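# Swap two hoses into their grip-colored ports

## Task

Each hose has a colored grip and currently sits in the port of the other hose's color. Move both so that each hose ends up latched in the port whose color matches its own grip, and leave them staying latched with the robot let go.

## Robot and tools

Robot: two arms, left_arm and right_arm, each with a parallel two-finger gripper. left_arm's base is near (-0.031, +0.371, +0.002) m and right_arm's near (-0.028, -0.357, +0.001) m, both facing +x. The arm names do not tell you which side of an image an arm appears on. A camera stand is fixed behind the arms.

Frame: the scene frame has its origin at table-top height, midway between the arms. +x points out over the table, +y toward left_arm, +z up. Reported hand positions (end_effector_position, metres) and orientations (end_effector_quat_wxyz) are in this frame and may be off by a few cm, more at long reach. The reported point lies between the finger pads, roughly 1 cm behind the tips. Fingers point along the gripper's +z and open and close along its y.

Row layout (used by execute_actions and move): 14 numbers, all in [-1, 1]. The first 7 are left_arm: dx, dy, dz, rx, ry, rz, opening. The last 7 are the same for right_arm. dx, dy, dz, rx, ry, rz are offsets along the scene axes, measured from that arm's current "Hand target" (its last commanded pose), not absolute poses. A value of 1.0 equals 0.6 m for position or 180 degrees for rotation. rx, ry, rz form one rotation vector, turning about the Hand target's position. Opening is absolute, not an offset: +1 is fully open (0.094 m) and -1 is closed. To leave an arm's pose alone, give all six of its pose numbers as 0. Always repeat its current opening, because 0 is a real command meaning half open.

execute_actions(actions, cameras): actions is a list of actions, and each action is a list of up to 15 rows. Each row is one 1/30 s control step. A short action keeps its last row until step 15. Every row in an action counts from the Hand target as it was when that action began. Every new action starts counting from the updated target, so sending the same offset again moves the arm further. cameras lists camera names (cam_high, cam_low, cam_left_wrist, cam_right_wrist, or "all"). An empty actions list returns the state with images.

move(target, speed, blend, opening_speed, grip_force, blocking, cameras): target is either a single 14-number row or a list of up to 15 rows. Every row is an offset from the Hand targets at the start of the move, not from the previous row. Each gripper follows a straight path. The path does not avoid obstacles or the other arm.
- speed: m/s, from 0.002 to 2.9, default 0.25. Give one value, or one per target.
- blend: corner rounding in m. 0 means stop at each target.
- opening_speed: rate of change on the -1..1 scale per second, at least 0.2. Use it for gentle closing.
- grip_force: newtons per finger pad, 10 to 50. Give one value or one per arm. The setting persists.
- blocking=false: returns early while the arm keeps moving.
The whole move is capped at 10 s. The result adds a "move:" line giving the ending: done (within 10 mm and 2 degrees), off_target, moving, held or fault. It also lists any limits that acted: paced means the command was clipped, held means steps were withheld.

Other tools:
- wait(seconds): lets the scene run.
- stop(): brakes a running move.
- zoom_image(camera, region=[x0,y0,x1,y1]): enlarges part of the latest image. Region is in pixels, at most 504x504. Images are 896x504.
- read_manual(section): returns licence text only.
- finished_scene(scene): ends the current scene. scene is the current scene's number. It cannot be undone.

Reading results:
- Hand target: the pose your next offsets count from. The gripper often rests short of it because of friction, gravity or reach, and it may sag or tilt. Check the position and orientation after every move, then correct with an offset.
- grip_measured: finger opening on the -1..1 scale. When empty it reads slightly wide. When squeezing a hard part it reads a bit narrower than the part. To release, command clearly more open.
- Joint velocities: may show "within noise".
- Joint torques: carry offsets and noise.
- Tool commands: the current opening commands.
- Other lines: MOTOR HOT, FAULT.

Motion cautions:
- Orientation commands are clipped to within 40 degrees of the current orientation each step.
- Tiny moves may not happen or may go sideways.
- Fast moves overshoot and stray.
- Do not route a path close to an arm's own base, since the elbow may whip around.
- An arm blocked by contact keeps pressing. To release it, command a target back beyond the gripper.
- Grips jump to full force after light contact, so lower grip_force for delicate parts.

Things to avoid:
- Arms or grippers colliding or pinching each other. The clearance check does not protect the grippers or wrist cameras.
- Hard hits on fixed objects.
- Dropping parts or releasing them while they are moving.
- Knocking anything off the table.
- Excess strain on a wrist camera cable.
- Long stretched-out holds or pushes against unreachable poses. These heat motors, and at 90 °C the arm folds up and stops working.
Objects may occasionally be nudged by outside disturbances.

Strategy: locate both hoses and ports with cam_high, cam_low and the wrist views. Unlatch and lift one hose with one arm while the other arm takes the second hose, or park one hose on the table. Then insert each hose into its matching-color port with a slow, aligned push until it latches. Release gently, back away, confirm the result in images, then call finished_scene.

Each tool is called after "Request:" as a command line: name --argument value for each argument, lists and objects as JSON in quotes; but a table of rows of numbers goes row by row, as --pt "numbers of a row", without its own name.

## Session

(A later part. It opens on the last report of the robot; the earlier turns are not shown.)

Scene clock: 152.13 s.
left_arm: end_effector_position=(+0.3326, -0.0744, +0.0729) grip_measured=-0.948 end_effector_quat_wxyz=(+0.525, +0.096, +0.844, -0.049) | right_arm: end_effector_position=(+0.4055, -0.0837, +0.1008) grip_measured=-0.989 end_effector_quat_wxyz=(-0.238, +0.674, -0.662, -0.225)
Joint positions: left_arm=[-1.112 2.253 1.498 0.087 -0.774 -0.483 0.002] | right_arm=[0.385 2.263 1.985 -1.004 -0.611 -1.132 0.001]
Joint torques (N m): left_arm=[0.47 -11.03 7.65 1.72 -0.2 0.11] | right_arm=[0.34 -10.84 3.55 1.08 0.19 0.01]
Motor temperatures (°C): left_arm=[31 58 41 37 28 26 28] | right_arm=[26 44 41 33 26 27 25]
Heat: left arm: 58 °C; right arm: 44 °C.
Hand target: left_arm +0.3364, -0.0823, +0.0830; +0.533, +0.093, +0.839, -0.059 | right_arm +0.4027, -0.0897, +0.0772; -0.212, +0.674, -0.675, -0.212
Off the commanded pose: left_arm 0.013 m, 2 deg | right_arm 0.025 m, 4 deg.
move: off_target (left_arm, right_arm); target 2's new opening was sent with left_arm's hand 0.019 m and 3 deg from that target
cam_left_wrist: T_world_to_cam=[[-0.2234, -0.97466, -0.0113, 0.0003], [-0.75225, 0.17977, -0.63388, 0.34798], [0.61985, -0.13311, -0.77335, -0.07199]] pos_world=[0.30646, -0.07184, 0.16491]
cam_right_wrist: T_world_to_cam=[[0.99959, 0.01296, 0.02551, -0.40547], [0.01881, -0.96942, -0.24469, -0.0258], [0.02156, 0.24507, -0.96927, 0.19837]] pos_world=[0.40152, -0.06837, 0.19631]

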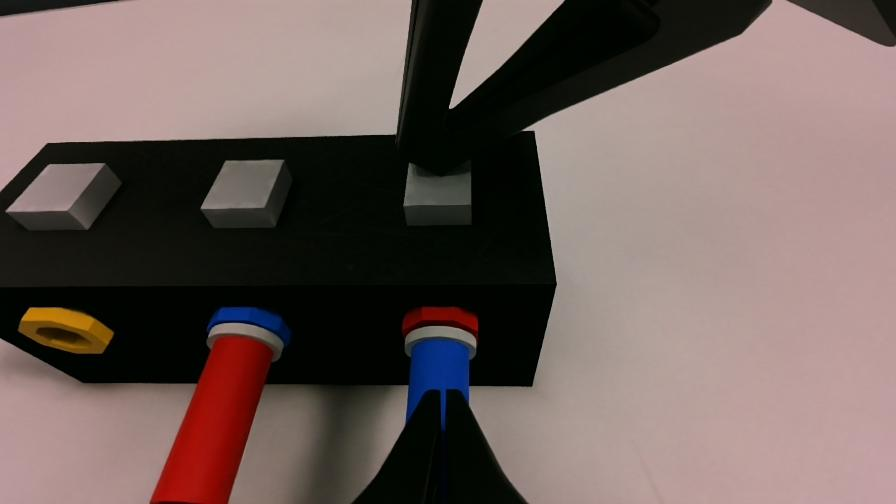

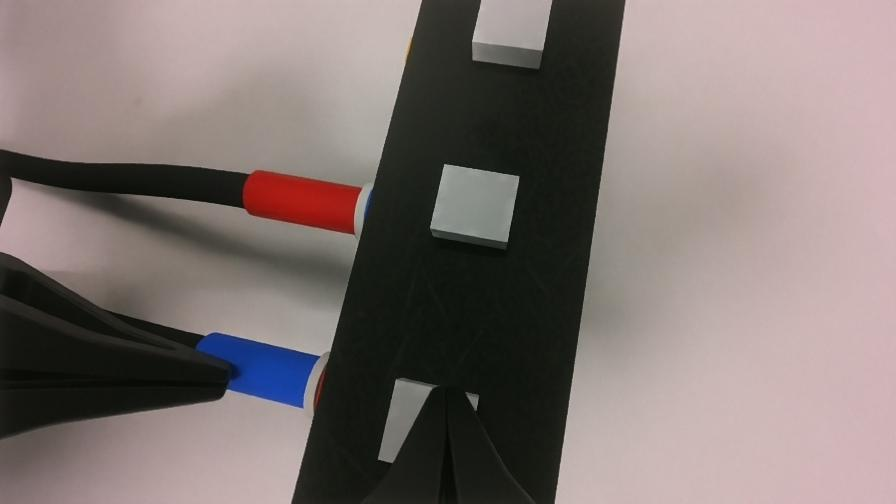

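Request:
move --pt "0 0 0.008 0 0 0 -0.3 0 0 0 0 0 0 -1" --pt "0.014 -0.004 -0.035 0 0 0 -0.3 0 0 -0.03 0 0 0 -1" --pt "0.014 -0.004 -0.035 0 0 0 -0.95 0 0 -0.045 0 0 0 -1" --speed 0.1 --cameras '["cam_left_wrist","cam_right_wrist"]'

Scene clock: 162.07 s.
left_arm: end_effector_position=(+0.3368, -0.0733, +0.0458) grip_measured=-0.678 end_effector_quat_wxyz=(+0.522, +0.102, +0.846, -0.034) | right_arm: end_effector_position=(+0.4119, -0.0716, +0.0983) grip_measured=-0.989 end_effector_quat_wxyz=(-0.281, +0.680, -0.639, -0.226)
Joint positions: left_arm=[-1.106 2.318 1.502 0.127 -0.781 -0.471 0.015] | right_arm=[0.392 2.243 1.901 -0.854 -0.65 -1.132 0.001]
Joint torques (N m): left_arm=[1.17 -11.86 7.65 1.87 0 0.1] | right_arm=[-0.27 -8.23 3.36 0.64 0.6 -0.01]
Motor temperatures (°C): left_arm=[31 60 42 38 28 26 28] | right_arm=[26 44 40 33 26 27 25]
Heat: left arm: 60 °C; right arm: 44 °C.
Hand target: left_arm +0.3449, -0.0847, +0.0620; +0.533, +0.093, +0.839, -0.059 | right_arm +0.4027, -0.0897, +0.0502; -0.213, +0.674, -0.675, -0.212
Off the commanded pose: left_arm 0.021 m, 3 deg | right_arm 0.052 m, 9 deg.
move: off_target (left_arm, right_arm); target 3's new opening was sent with left_arm's hand 0.020 m and 3 deg from that target
cam_left_wrist: T_world_to_cam=[[-0.21783, -0.97511, -0.04132, 0.00149], [-0.7556, 0.19529, -0.62524, 0.33566], [0.61775, -0.10497, -0.77933, -0.09228]] pos_world=[0.31095, -0.07378, 0.13801]
cam_right_wrist: T_world_to_cam=[[0.99508, 0.02856, 0.09484, -0.41587], [0.05641, -0.95046, -0.30567, -0.02291], [0.08141, 0.30952, -0.9474, 0.17059]] pos_world=[0.40123, -0.0627, 0.19406]

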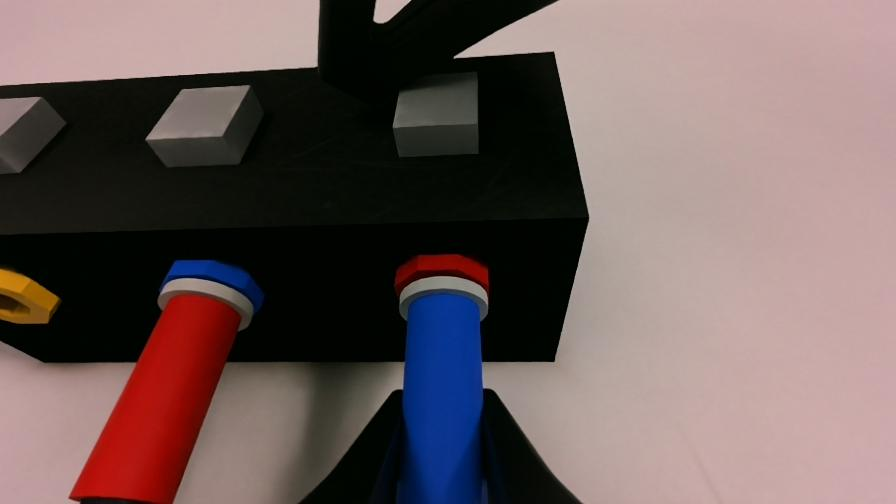

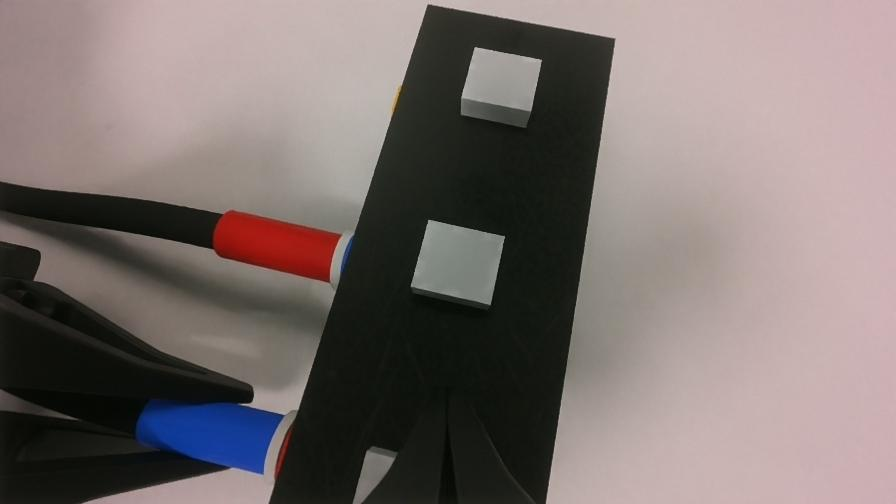

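Request:
move --pt "0 0 0 0 0 0 -0.95 0 -0.02 0.14 0 0 0 -1" --pt "0 0 0 0 0 0 -0.95 0.001 0.01 0.147 -0.145 0.102 -0.379 -1" --speed 0.3 --cameras '["cam_left_wrist","cam_right_wrist","cam_high"]'

Scene clock: 178.37 s.
left_arm: end_effector_position=(+0.3368, -0.0733, +0.0458) grip_measured=-0.678 end_effector_quat_wxyz=(+0.522, +0.102, +0.846, -0.034) | right_arm: end_effector_position=(+0.4041, -0.0848, +0.1425) grip_measured=-0.989 end_effector_quat_wxyz=(+0.104, -0.177, +0.978, +0.038)
Joint positions: left_arm=[-1.106 2.318 1.502 0.127 -0.781 -0.471 0.015] | right_arm=[0.584 2.469 2.659 -1.539 0.007 0.206 0.001]
Joint torques (N m): left_arm=[1.17 -11.88 7.64 1.88 0 0.1] | right_arm=[0.53 -11.23 8.46 0.66 0.2 0.14]
Motor temperatures (°C): left_arm=[30 62 44 38 28 26 29] | right_arm=[26 45 40 32 26 27 25]
Heat: left arm: 62 °C; right arm: 45 °C.
Hand target: left_arm +0.3449, -0.0847, +0.0620; +0.533, +0.093, +0.839, -0.059 | right_arm +0.4033, -0.0836, +0.1383; +0.042, -0.174, +0.984, +0.008
Off the commanded pose: left_arm 0.021 m, 3 deg | right_arm 0.004 m, 8 deg.
joint sent to its limit (right arm) — joint 4 (wrist pitch), lower limit. The joint targets are off in orientation, not in position.
move: off_target (right_arm)
cam_left_wrist: T_world_to_cam=[[-0.21783, -0.97511, -0.04132, 0.00149], [-0.7556, 0.19529, -0.62524, 0.33566], [0.61775, -0.10497, -0.77933, -0.09228]] pos_world=[0.31095, -0.07378, 0.13801]
cam_right_wrist: T_world_to_cam=[[0.35648, -0.93355, -0.03751, -0.2166], [-0.91267, -0.35653, 0.19978, 0.34842], [-0.19987, -0.03699, -0.97912, 0.30606]] pos_world=[0.45638, -0.06666, 0.22194]
Images, in order (width x height): cam_high 896x504, cam_left_wrist 896x504, cam_right_wrist 896x504.

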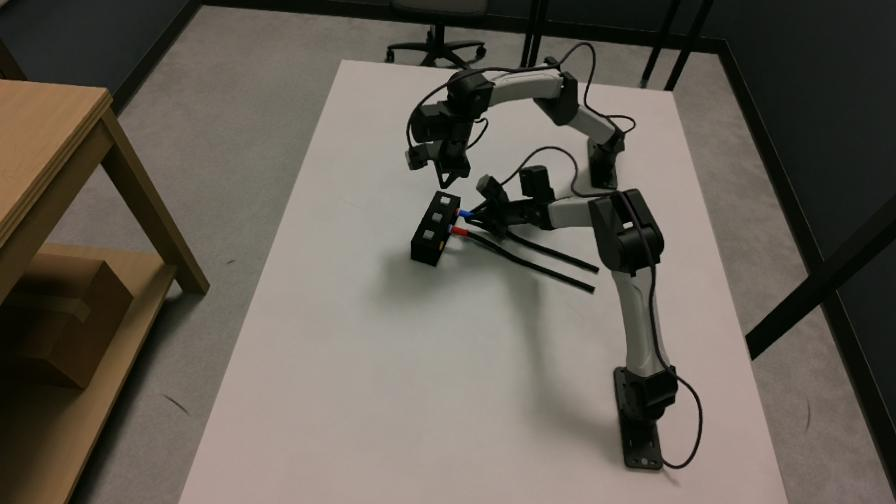

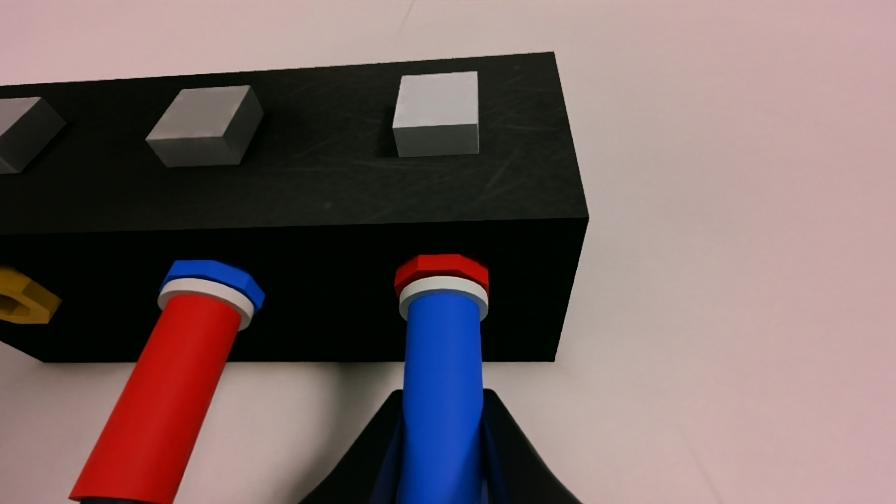

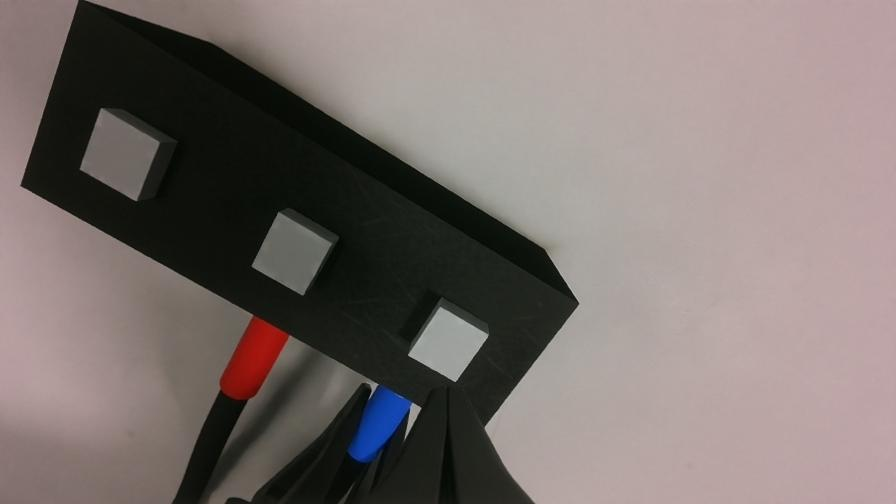

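Request:
move --pt "0 0 0 0 0 0 -0.95 -0.010 0.001 -0.04 0 0 0 -1" --pt "0 0 0 0 0 0 -0.95 -0.010 0.001 -0.125 0 0 0 -1" --speed '[0.2,0.08]' --cameras '["cam_left_wrist","cam_right_wrist"]'

Scene clock: 184.23 s.
left_arm: end_effector_position=(+0.3368, -0.0733, +0.0458) grip_measured=-0.678 end_effector_quat_wxyz=(+0.522, +0.102, +0.846, -0.034) | right_arm: end_effector_position=(+0.3956, -0.0881, +0.0970) grip_measured=-0.989 end_effector_quat_wxyz=(+0.058, -0.175, +0.983, +0.019)
Joint positions: left_arm=[-1.106 2.318 1.502 0.127 -0.781 -0.47 0.015] | right_arm=[0.587 2.473 2.492 -1.467 0.009 0.216 0.001]
Joint torques (N m): left_arm=[1.17 -11.86 7.64 1.88 0 0.09] | right_arm=[0.88 -9.17 2.32 1.21 0.19 0.12]
Motor temperatures (°C): left_arm=[30 63 44 38 28 26 29] | right_arm=[26 47 40 31 26 27 25]
Heat: left arm: 63 °C; right arm: 47 °C.
Hand target: left_arm +0.3449, -0.0848, +0.0620; +0.533, +0.093, +0.839, -0.059 | right_arm +0.3973, -0.0830, +0.0633; +0.042, -0.174, +0.984, +0.008
Off the commanded pose: left_arm 0.021 m, 3 deg | right_arm 0.034 m, 2 deg.
move: off_target (right_arm)
cam_left_wrist: T_world_to_cam=[[-0.21819, -0.975, -0.04202, 0.00161], [-0.75544, 0.196, -0.62522, 0.33568], [0.61782, -0.10467, -0.77932, -0.09229]] pos_world=[0.31095, -0.07388, 0.13801]
cam_right_wrist: T_world_to_cam=[[0.34839, -0.93718, -0.01792, -0.21742], [-0.89406, -0.33798, 0.29398, 0.3337], [-0.28157, -0.0864, -0.95564, 0.28534]] pos_world=[0.45444, -0.06633, 0.17068]

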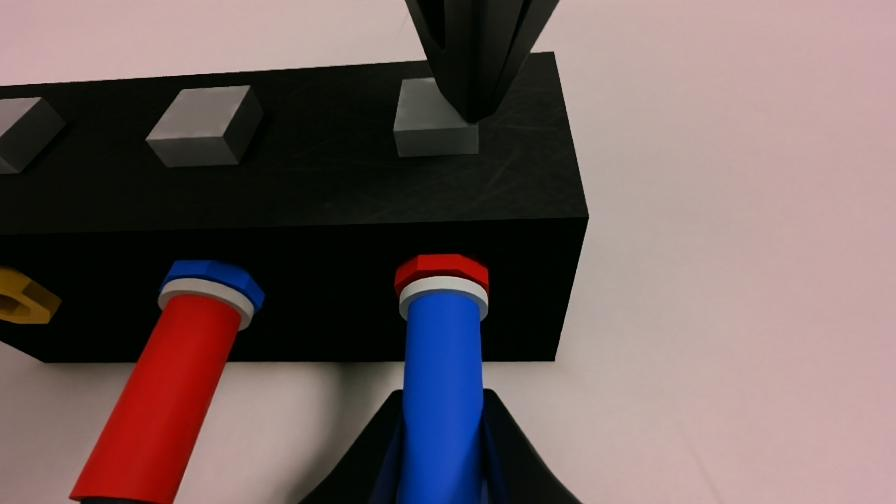

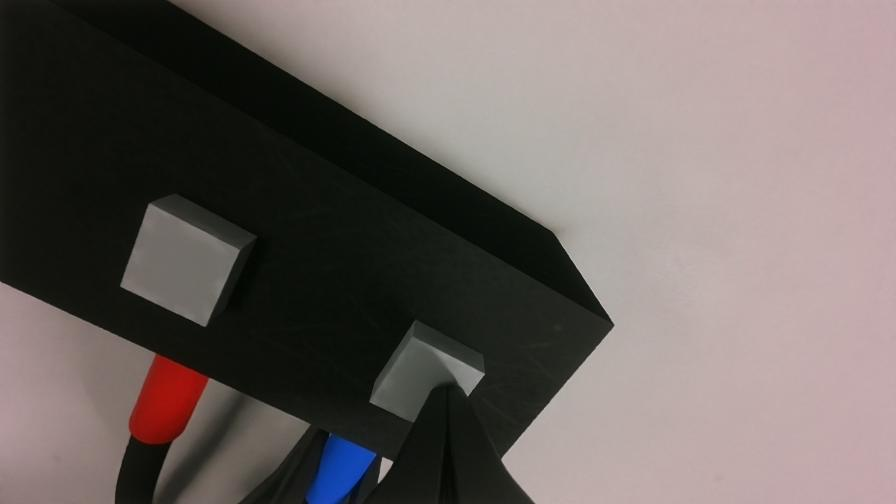

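Request:
move --pt "0 0 0 0 0 0 -0.95 0.0 0 0.065 0 0 0 -1" --pt "0 0 0 0 0 0 -0.95 0.006 0.014 0.04 0 0 0 -1" --pt "0 0 0 0 0 0 -0.95 0.006 0.014 -0.07 0 0 0 -1" --speed '[0.2,0.1,0.08]' --cameras '["cam_left_wrist","cam_right_wrist"]'

Request:
zoom_image --camera "cam_left_wrist" --region '[340, 40, 600, 200]'

Scene clock: 190.50 s.
left_arm: end_effector_position=(+0.3340, -0.0723, +0.0448) grip_measured=-0.678 end_effector_quat_wxyz=(+0.522, +0.105, +0.846, -0.026) | right_arm: end_effector_position=(+0.4027, -0.0766, +0.0939) grip_measured=-0.989 end_effector_quat_wxyz=(+0.096, -0.175, +0.979, +0.034)
Joint positions: left_arm=[-1.112 2.318 1.502 0.113 -0.793 -0.47 0.015] | right_arm=[0.6 2.402 2.338 -1.303 0.013 0.226 0.001]
Joint torques (N m): left_arm=[1.8 -11.97 7.5 1.99 0.13 0.09] | right_arm=[0.58 -3.64 0.7 1.42 0.17 0.12]
Motor temperatures (°C): left_arm=[30 63 45 38 28 26 29] | right_arm=[26 47 40 31 26 27 25]
Heat: left arm: 63 °C; right arm: 47 °C.
Hand target: left_arm +0.3448, -0.0847, +0.0619; +0.533, +0.093, +0.839, -0.059 | right_arm +0.4009, -0.0748, +0.0213; +0.042, -0.174, +0.984, +0.008
Off the commanded pose: left_arm 0.024 m, 4 deg | right_arm 0.073 m, 7 deg.
move: off_target (right_arm)
cam_left_wrist: T_world_to_cam=[[-0.21518, -0.97484, -0.0581, 0.00165], [-0.75543, 0.20386, -0.62271, 0.33309], [0.61889, -0.0901, -0.78029, -0.0906]] pos_world=[0.30806, -0.07445, 0.13681]
cam_right_wrist: T_world_to_cam=[[0.35212, -0.93538, -0.0329, -0.20908], [-0.91105, -0.35059, 0.21696, 0.35794], [-0.21447, -0.04642, -0.97563, 0.2633]] pos_world=[0.4562, -0.05785, 0.17235]

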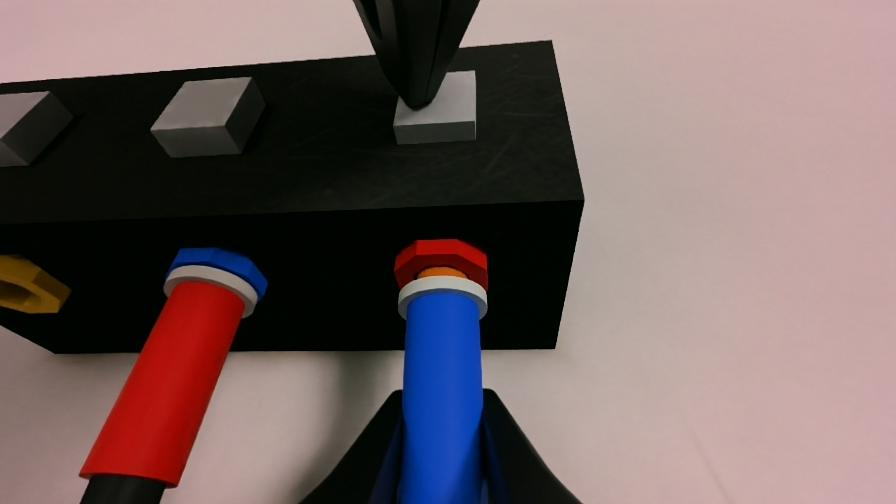

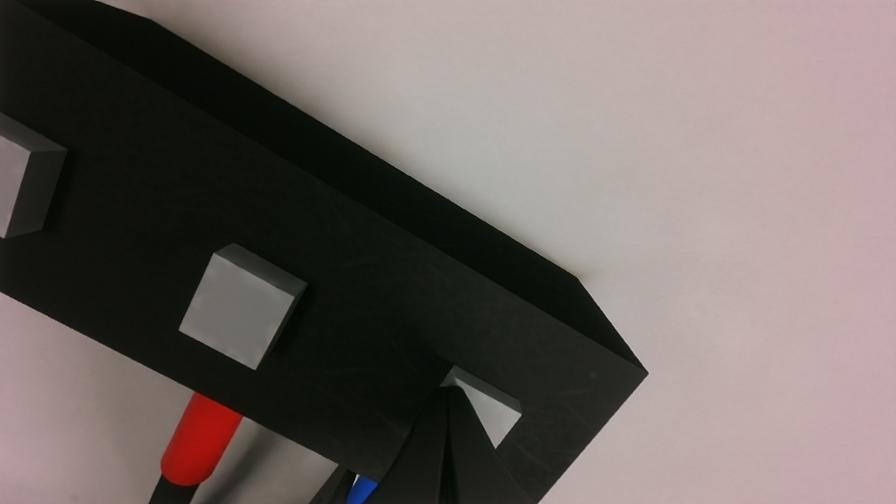

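Scaled by 1.938.

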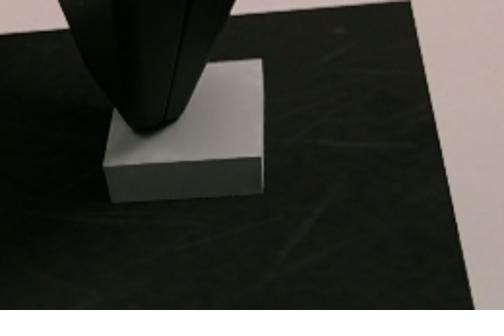

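Request:
move --pt "-0.158 0.035 0.01 0 0 0 -0.95 0 0 0 0 0 0 -1" --pt "-0.158 0.035 0.05 0 0 0 -0.95 0 0 0.24 0 0 0 -1" --pt "-0.158 -0.14 0.05 0 0 0 -0.95 0 -0.27 0.30 0 0 0 -1" --speed '[0.1,0.25,0.25]' --cameras '["cam_left_wrist","cam_right_wrist","cam_high"]'

Scene clock: 201.97 s.
left_arm: end_effector_position=(+0.2495, -0.1609, +0.0788) grip_measured=-0.678 end_effector_quat_wxyz=(+0.523, +0.110, +0.844, -0.044) | right_arm: end_effector_position=(+0.4101, -0.2387, +0.1892) grip_measured=-0.989 end_effector_quat_wxyz=(+0.101, -0.167, +0.981, +0.007)
Joint positions: left_arm=[-1.331 2.453 1.927 -0.317 -0.925 -0.684 0.015] | right_arm=[0.284 2.188 2.364 -1.544 0.005 -0.074 0.001]
Joint torques (N m): left_arm=[-0.06 -12.44 8.53 1.45 -0.53 -0.14] | right_arm=[0.38 -14.49 4.94 0.67 -0.07 -0.07]
Motor temperatures (°C): left_arm=[30 65 45 39 28 26 29] | right_arm=[26 47 39 31 26 27 25]
Heat: left arm: 65 °C; right arm: 47 °C.
Hand target: left_arm +0.2501, -0.1687, +0.0921; +0.533, +0.093, +0.839, -0.059 | right_arm +0.4008, -0.2367, +0.2013; +0.042, -0.174, +0.984, +0.008
Off the commanded pose: left_arm 0.015 m, 3 deg | right_arm 0.015 m, 7 deg.
joint sent to its limit (right arm) — joint 4 (wrist pitch), lower limit. The joint targets are off in orientation, not in position.
move: off_target (left_arm, right_arm)
cam_left_wrist: T_world_to_cam=[[-0.2423, -0.96962, -0.03348, -0.09525], [-0.74966, 0.20902, -0.62795, 0.30836], [0.61588, -0.12705, -0.77753, -0.02512]] pos_world=[0.22356, -0.16, 0.17091]
cam_right_wrist: T_world_to_cam=[[0.33231, -0.94297, 0.0197, -0.36379], [-0.92225, -0.32049, 0.21621, 0.29906], [-0.19756, -0.09002, -0.97615, 0.33312]] pos_world=[0.46251, -0.21721, 0.26768]
Images, in order (width x height): cam_high 896x504, cam_left_wrist 896x504, cam_right_wrist 896x504.

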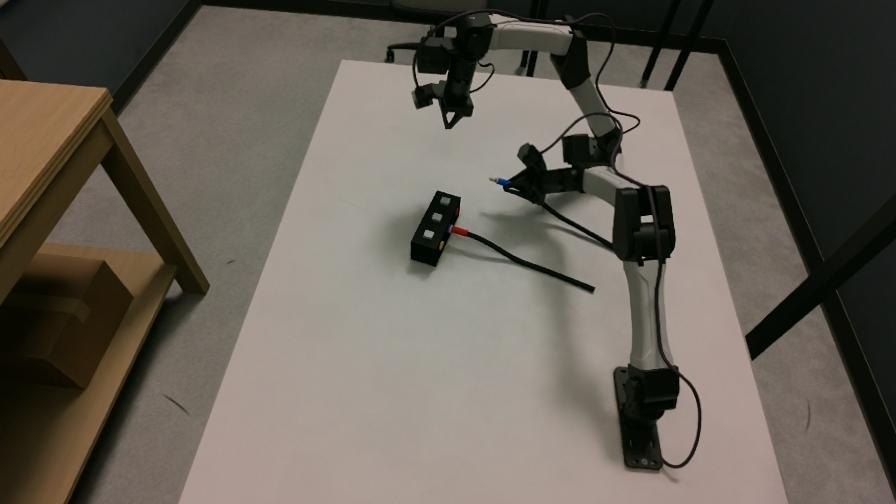

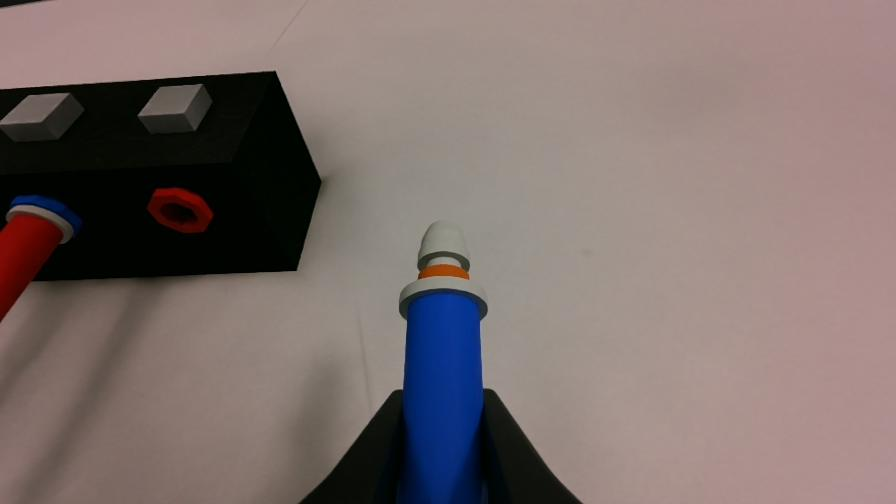

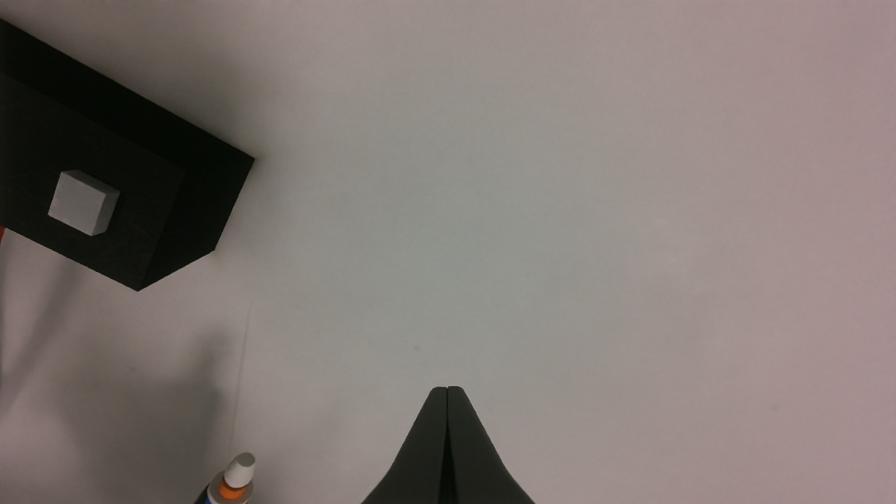

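Request:
move --target '[0,0,-0.092,0,0,0,-0.95,0,0,0,0,0,0,-1]' --speed 0.12 --cameras '["cam_left_wrist","cam_right_wrist"]'

Scene clock: 207.60 s.
left_arm: end_effector_position=(+0.2514, -0.1673, +0.0352) grip_measured=-0.678 end_effector_quat_wxyz=(+0.526, +0.103, +0.843, -0.051) | right_arm: end_effector_position=(+0.4101, -0.2387, +0.1892) grip_measured=-0.989 end_effector_quat_wxyz=(+0.101, -0.167, +0.981, +0.007)
Joint positions: left_arm=[-1.331 2.543 1.904 -0.187 -0.927 -0.69 0.015] | right_arm=[0.284 2.188 2.364 -1.544 0.005 -0.074 0.001]
Joint torques (N m): left_arm=[-0.06 -13 4.88 1.65 -0.5 -0.1] | right_arm=[0.38 -14.6 4.94 0.68 -0.07 -0.07]
Motor temperatures (°C): left_arm=[30 66 45 38 28 26 29] | right_arm=[26 50 39 31 26 27 25]
Heat: left arm: 66 °C; right arm: 50 °C.
Hand target: left_arm +0.2500, -0.1687, +0.0369; +0.533, +0.093, +0.839, -0.059 | right_arm +0.4008, -0.2367, +0.2013; +0.042, -0.174, +0.984, +0.008
Off the commanded pose: left_arm 0.003 m, 2 deg | right_arm 0.015 m, 7 deg.
joint sent to its limit (right arm) — joint 4 (wrist pitch), lower limit. The joint targets are off in orientation, not in position.
move: done
cam_left_wrist: T_world_to_cam=[[-0.2377, -0.97123, -0.01418, -0.10453], [-0.74761, 0.19225, -0.6357, 0.28069], [0.62014, -0.14051, -0.77181, -0.06445]] pos_world=[0.22497, -0.16454, 0.12721]
cam_right_wrist: T_world_to_cam=[[0.33231, -0.94297, 0.0197, -0.36379], [-0.92225, -0.32049, 0.21621, 0.29906], [-0.19756, -0.09002, -0.97615, 0.33312]] pos_world=[0.46251, -0.21721, 0.26768]

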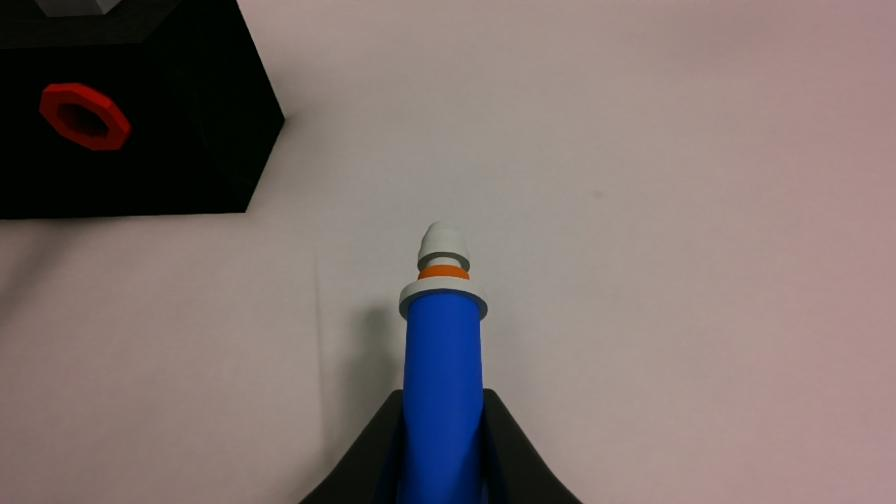

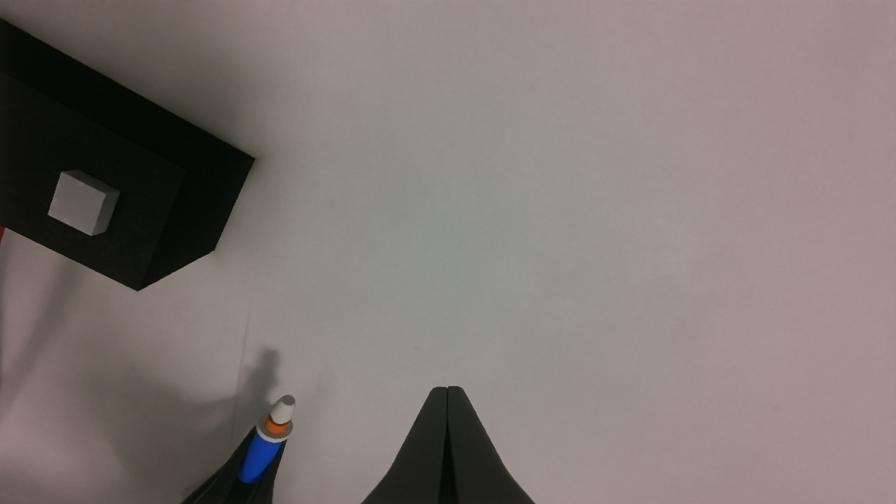

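Request:
move --target '[0,0,-0.028,0,0,0,-0.95,0,0,0,0,0,0,-1]' --speed 0.06 --cameras '["cam_left_wrist","cam_right_wrist"]'

Scene clock: 211.83 s.
left_arm: end_effector_position=(+0.2525, -0.1695, +0.0287) grip_measured=-0.678 end_effector_quat_wxyz=(+0.531, +0.096, +0.840, -0.059) | right_arm: end_effector_position=(+0.4101, -0.2387, +0.1892) grip_measured=-0.989 end_effector_quat_wxyz=(+0.101, -0.167, +0.981, +0.007)
Joint positions: left_arm=[-1.331 2.56 1.896 -0.139 -0.932 -0.69 0.015] | right_arm=[0.284 2.188 2.364 -1.544 0.005 -0.074 0.001]
Joint torques (N m): left_arm=[-0.06 -11.99 4.51 1.62 -0.43 -0.09] | right_arm=[0.42 -14.57 4.94 0.68 -0.07 -0.07]
Motor temperatures (°C): left_arm=[30 66 44 38 28 26 29] | right_arm=[26 52 39 31 26 27 25]
Heat: left arm: 66 °C; right arm: 52 °C.
Hand target: left_arm +0.2501, -0.1688, +0.0201; +0.533, +0.093, +0.839, -0.059 | right_arm +0.4008, -0.2367, +0.2013; +0.042, -0.174, +0.984, +0.008
Off the commanded pose: left_arm 0.009 m, 0 deg | right_arm 0.015 m, 7 deg.
joint sent to its limit (right arm) — joint 4 (wrist pitch), lower limit. The joint targets are off in orientation, not in position.
move: done
cam_left_wrist: T_world_to_cam=[[-0.23433, -0.97215, 0.00425, -0.10801], [-0.74229, 0.1761, -0.64652, 0.27404], [0.62777, -0.15466, -0.76288, -0.07514]] pos_world=[0.22528, -0.16488, 0.12031]
cam_right_wrist: T_world_to_cam=[[0.33231, -0.94297, 0.0197, -0.36379], [-0.92225, -0.32049, 0.21621, 0.29906], [-0.19756, -0.09002, -0.97615, 0.33312]] pos_world=[0.46251, -0.21721, 0.26768]

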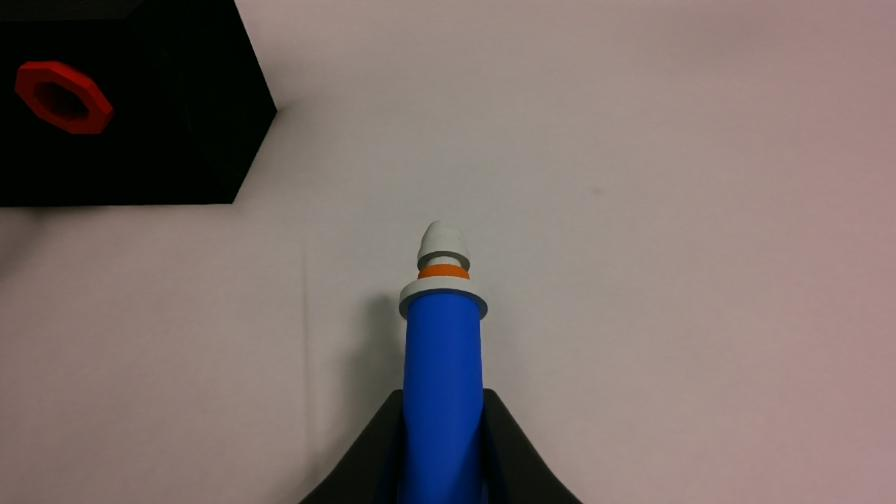

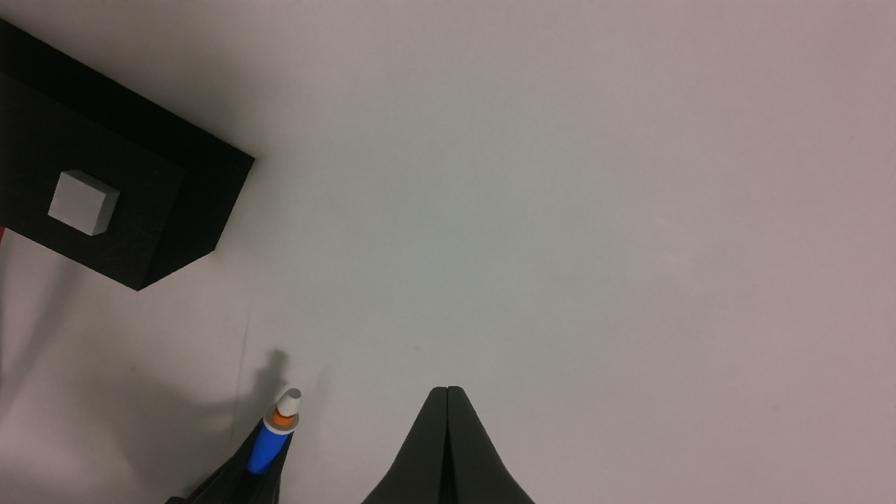

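Request:
move --target '[0,0,-0.03,0,0,0,-0.95,0,0,0,0,0,0,-1]' --speed 0.06 --cameras '["cam_left_wrist","cam_right_wrist"]'

Scene clock: 215.20 s.
left_arm: end_effector_position=(+0.2544, -0.1705, +0.0272) grip_measured=-0.678 end_effector_quat_wxyz=(+0.541, +0.085, +0.834, -0.065) | right_arm: end_effector_position=(+0.4101, -0.2387, +0.1892) grip_measured=-0.989 end_effector_quat_wxyz=(+0.101, -0.167, +0.981, +0.007)
Joint positions: left_arm=[-1.332 2.572 1.888 -0.09 -0.952 -0.69 0.015] | right_arm=[0.284 2.188 2.364 -1.544 0.005 -0.074 0.001]
Joint torques (N m): left_arm=[0.01 -10.37 4.03 1.63 -0.18 -0.1] | right_arm=[0.4 -14.58 4.96 0.67 -0.07 -0.07]
Motor temperatures (°C): left_arm=[30 66 44 38 28 26 29] | right_arm=[26 53 39 31 26 27 25]
Heat: left arm: 66 °C; right arm: 53 °C.
Hand target: left_arm +0.2501, -0.1686, +0.0020; +0.533, +0.093, +0.839, -0.059 | right_arm +0.4008, -0.2367, +0.2013; +0.042, -0.174, +0.984, +0.008
Off the commanded pose: left_arm 0.026 m, 2 deg | right_arm 0.015 m, 7 deg.
joint sent to its limit (right arm) — joint 4 (wrist pitch), lower limit. The joint targets are off in orientation, not in position.
move: off_target (left_arm)
cam_left_wrist: T_world_to_cam=[[-0.22171, -0.97483, 0.02351, -0.11275], [-0.73084, 0.15016, -0.66583, 0.2678], [0.64553, -0.1648, -0.74574, -0.08427]] pos_world=[0.22512, -0.16402, 0.11812]
cam_right_wrist: T_world_to_cam=[[0.33231, -0.94297, 0.0197, -0.36379], [-0.92225, -0.32049, 0.21621, 0.29906], [-0.19756, -0.09002, -0.97615, 0.33312]] pos_world=[0.46251, -0.21721, 0.26768]

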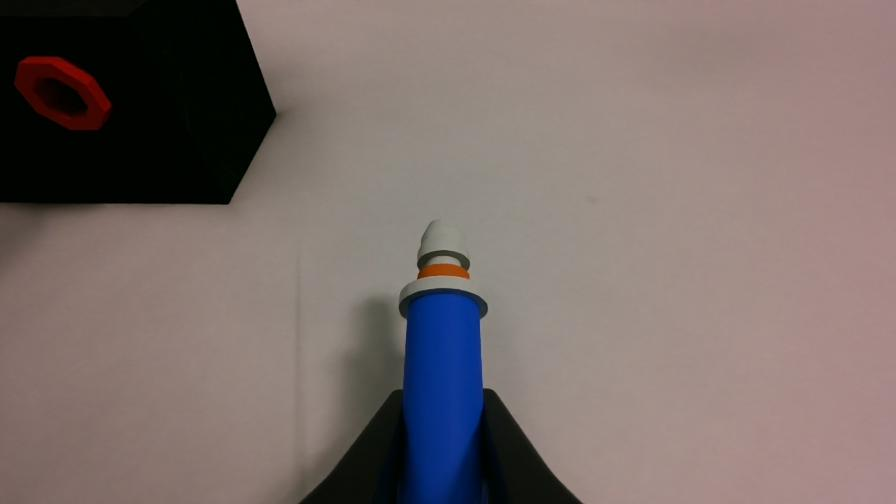

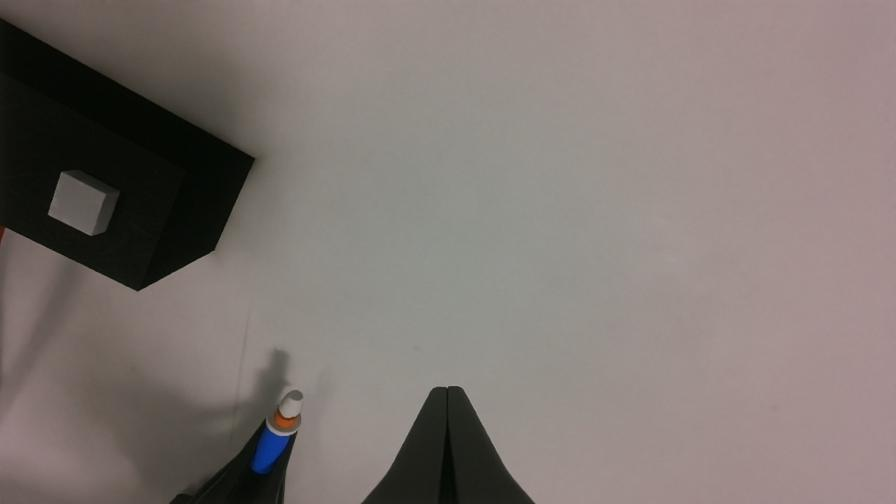

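Request:
move --pt "0 0 0.03 0 0 0 -0.95 0 0 0 0 0 0 -1" --pt "0 0 0.03 0 0 0 -0.4 0 0 0 0 0 0 -1" --speed 0.06 --opening_speed 0.4 --cameras '["cam_left_wrist","cam_right_wrist"]'

Scene clock: 220.43 s.
left_arm: end_effector_position=(+0.2542, -0.1697, +0.0268) grip_measured=-0.402 end_effector_quat_wxyz=(+0.541, +0.086, +0.834, -0.062) | right_arm: end_effector_position=(+0.4101, -0.2387, +0.1892) grip_measured=-0.989 end_effector_quat_wxyz=(+0.101, -0.167, +0.981, +0.007)
Joint positions: left_arm=[-1.332 2.572 1.888 -0.095 -0.954 -0.69 0.028] | right_arm=[0.284 2.188 2.364 -1.544 0.005 -0.074 0.001]
Joint torques (N m): left_arm=[0.03 -12.97 4.94 1.28 -0.17 -0.08] | right_arm=[0.38 -14.61 4.94 0.67 -0.07 -0.07]
Motor temperatures (°C): left_arm=[30 65 44 38 28 26 29] | right_arm=[26 55 38 30 26 27 25]
Heat: left arm: 65 °C; right arm: 55 °C.
Hand target: left_arm +0.2500, -0.1688, +0.0201; +0.533, +0.093, +0.839, -0.060 | right_arm +0.4008, -0.2367, +0.2013; +0.042, -0.174, +0.984, +0.008
Off the commanded pose: left_arm 0.008 m, 1 deg | right_arm 0.015 m, 7 deg.
joint sent to its limit (right arm) — joint 4 (wrist pitch), lower limit. The joint targets are off in orientation, not in position.
move: done
cam_left_wrist: T_world_to_cam=[[-0.22054, -0.97521, 0.01832, -0.1122], [-0.73079, 0.15277, -0.66529, 0.26769], [0.646, -0.16011, -0.74636, -0.08365]] pos_world=[0.22492, -0.16371, 0.11772]
cam_right_wrist: T_world_to_cam=[[0.33231, -0.94297, 0.0197, -0.36379], [-0.92225, -0.32049, 0.21621, 0.29906], [-0.19756, -0.09002, -0.97615, 0.33312]] pos_world=[0.46251, -0.21721, 0.26768]

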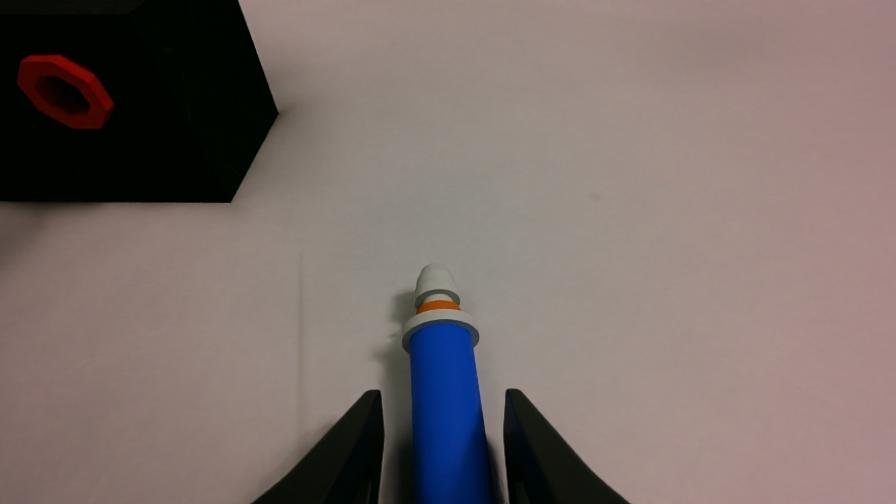

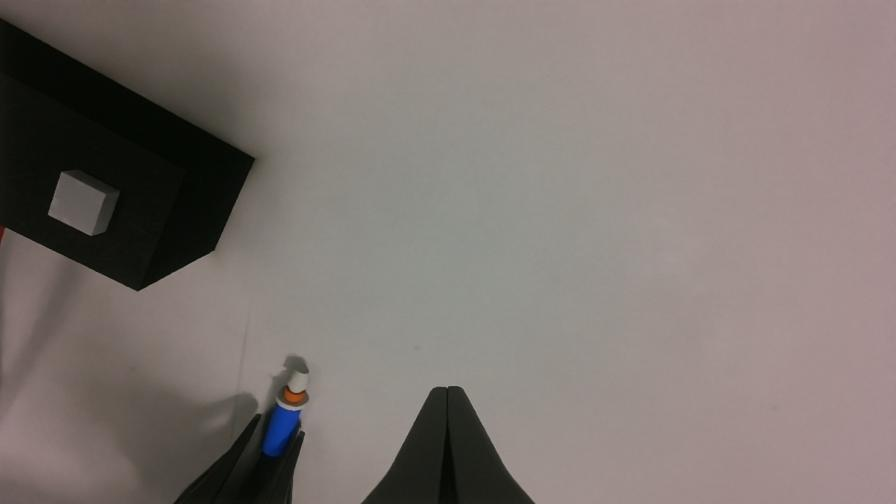

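Request:
move --pt "-0.083 0.02 0.058 0 0 0 -0.3 0 0 0 0 0 0 -1" --pt "-0.083 0.1 0.17 0 0 0 -0.3 0 0.1 0 0 0 0 -1" --pt "0.097 0.257 0.118 0 0 0 -0.3 0.02 0.355 -0.10 0 0 0 -1" --speed '[0.12,0.25,0.25]' --blend '[0.01,0.03,0]' --cameras '["cam_left_wrist","cam_right_wrist","cam_high"]'

Scene clock: 229.17 s.
left_arm: end_effector_position=(+0.3078, -0.0115, +0.0711) grip_measured=-0.302 end_effector_quat_wxyz=(+0.522, +0.099, +0.847, -0.039) | right_arm: end_effector_position=(+0.4033, -0.0241, +0.1399) grip_measured=-0.989 end_effector_quat_wxyz=(+0.147, -0.183, +0.970, +0.066)
Joint positions: left_arm=[-1.098 2.048 1.155 0.211 -0.769 -0.473 0.033] | right_arm=[0.682 2.583 2.841 -1.504 0.018 0.286 0.001]
Joint torques (N m): left_arm=[0.5 -12.79 4.38 1.83 -0.12 0.11] | right_arm=[-0.8 -12.45 8.46 1.27 0.17 0.13]
Motor temperatures (°C): left_arm=[30 67 43 37 28 26 29] | right_arm=[26 57 39 30 26 27 25]
Heat: left arm: 67 °C; right arm: 57 °C.
Hand target: left_arm +0.3083, -0.0145, +0.0910; +0.533, +0.093, +0.839, -0.059 | right_arm +0.4129, -0.0238, +0.1413; +0.042, -0.174, +0.984, +0.008
Off the commanded pose: left_arm 0.020 m, 3 deg | right_arm 0.010 m, 14 deg.
elbow stopped short (right arm): the move would have taken joint 3 (elbow) straighter than the controller allows.
move: off_target (left_arm, right_arm)
cam_left_wrist: T_world_to_cam=[[-0.21794, -0.97552, -0.02946, 0.05569], [-0.75774, 0.18816, -0.62484, 0.31797], [0.61509, -0.11385, -0.78019, -0.04743]] pos_world=[0.28225, -0.0109, 0.16331]
cam_right_wrist: T_world_to_cam=[[0.37776, -0.92305, -0.07261, -0.16324], [-0.91766, -0.38369, 0.10337, 0.38476], [-0.12328, 0.02758, -0.99199, 0.27807]] pos_world=[0.44903, -0.01072, 0.22422]
Images, in order (width x height): cam_high 896x504, cam_left_wrist 896x504, cam_right_wrist 896x504.

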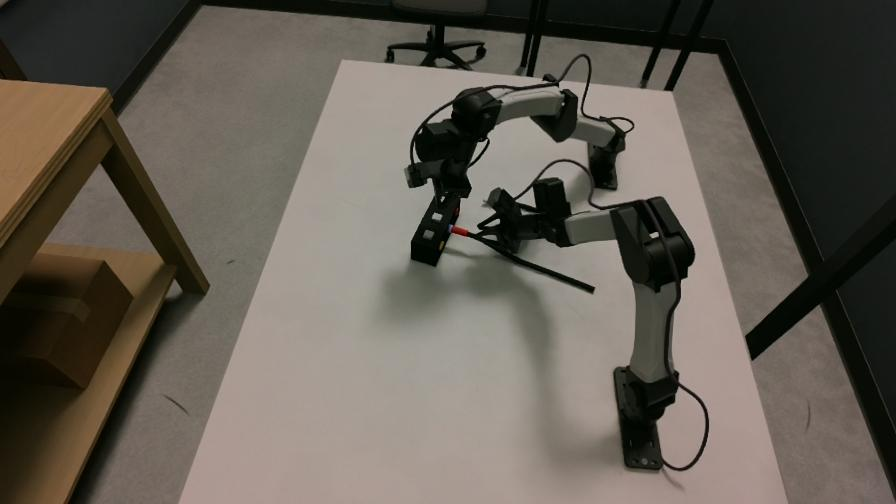

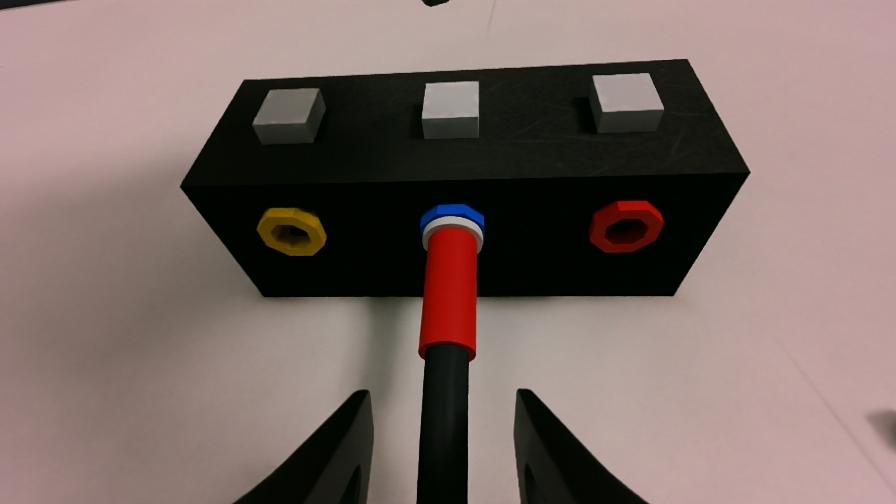

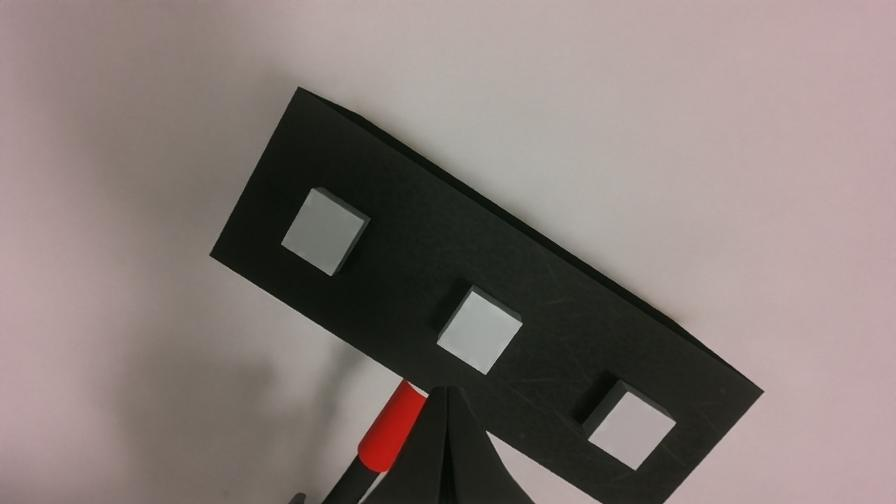

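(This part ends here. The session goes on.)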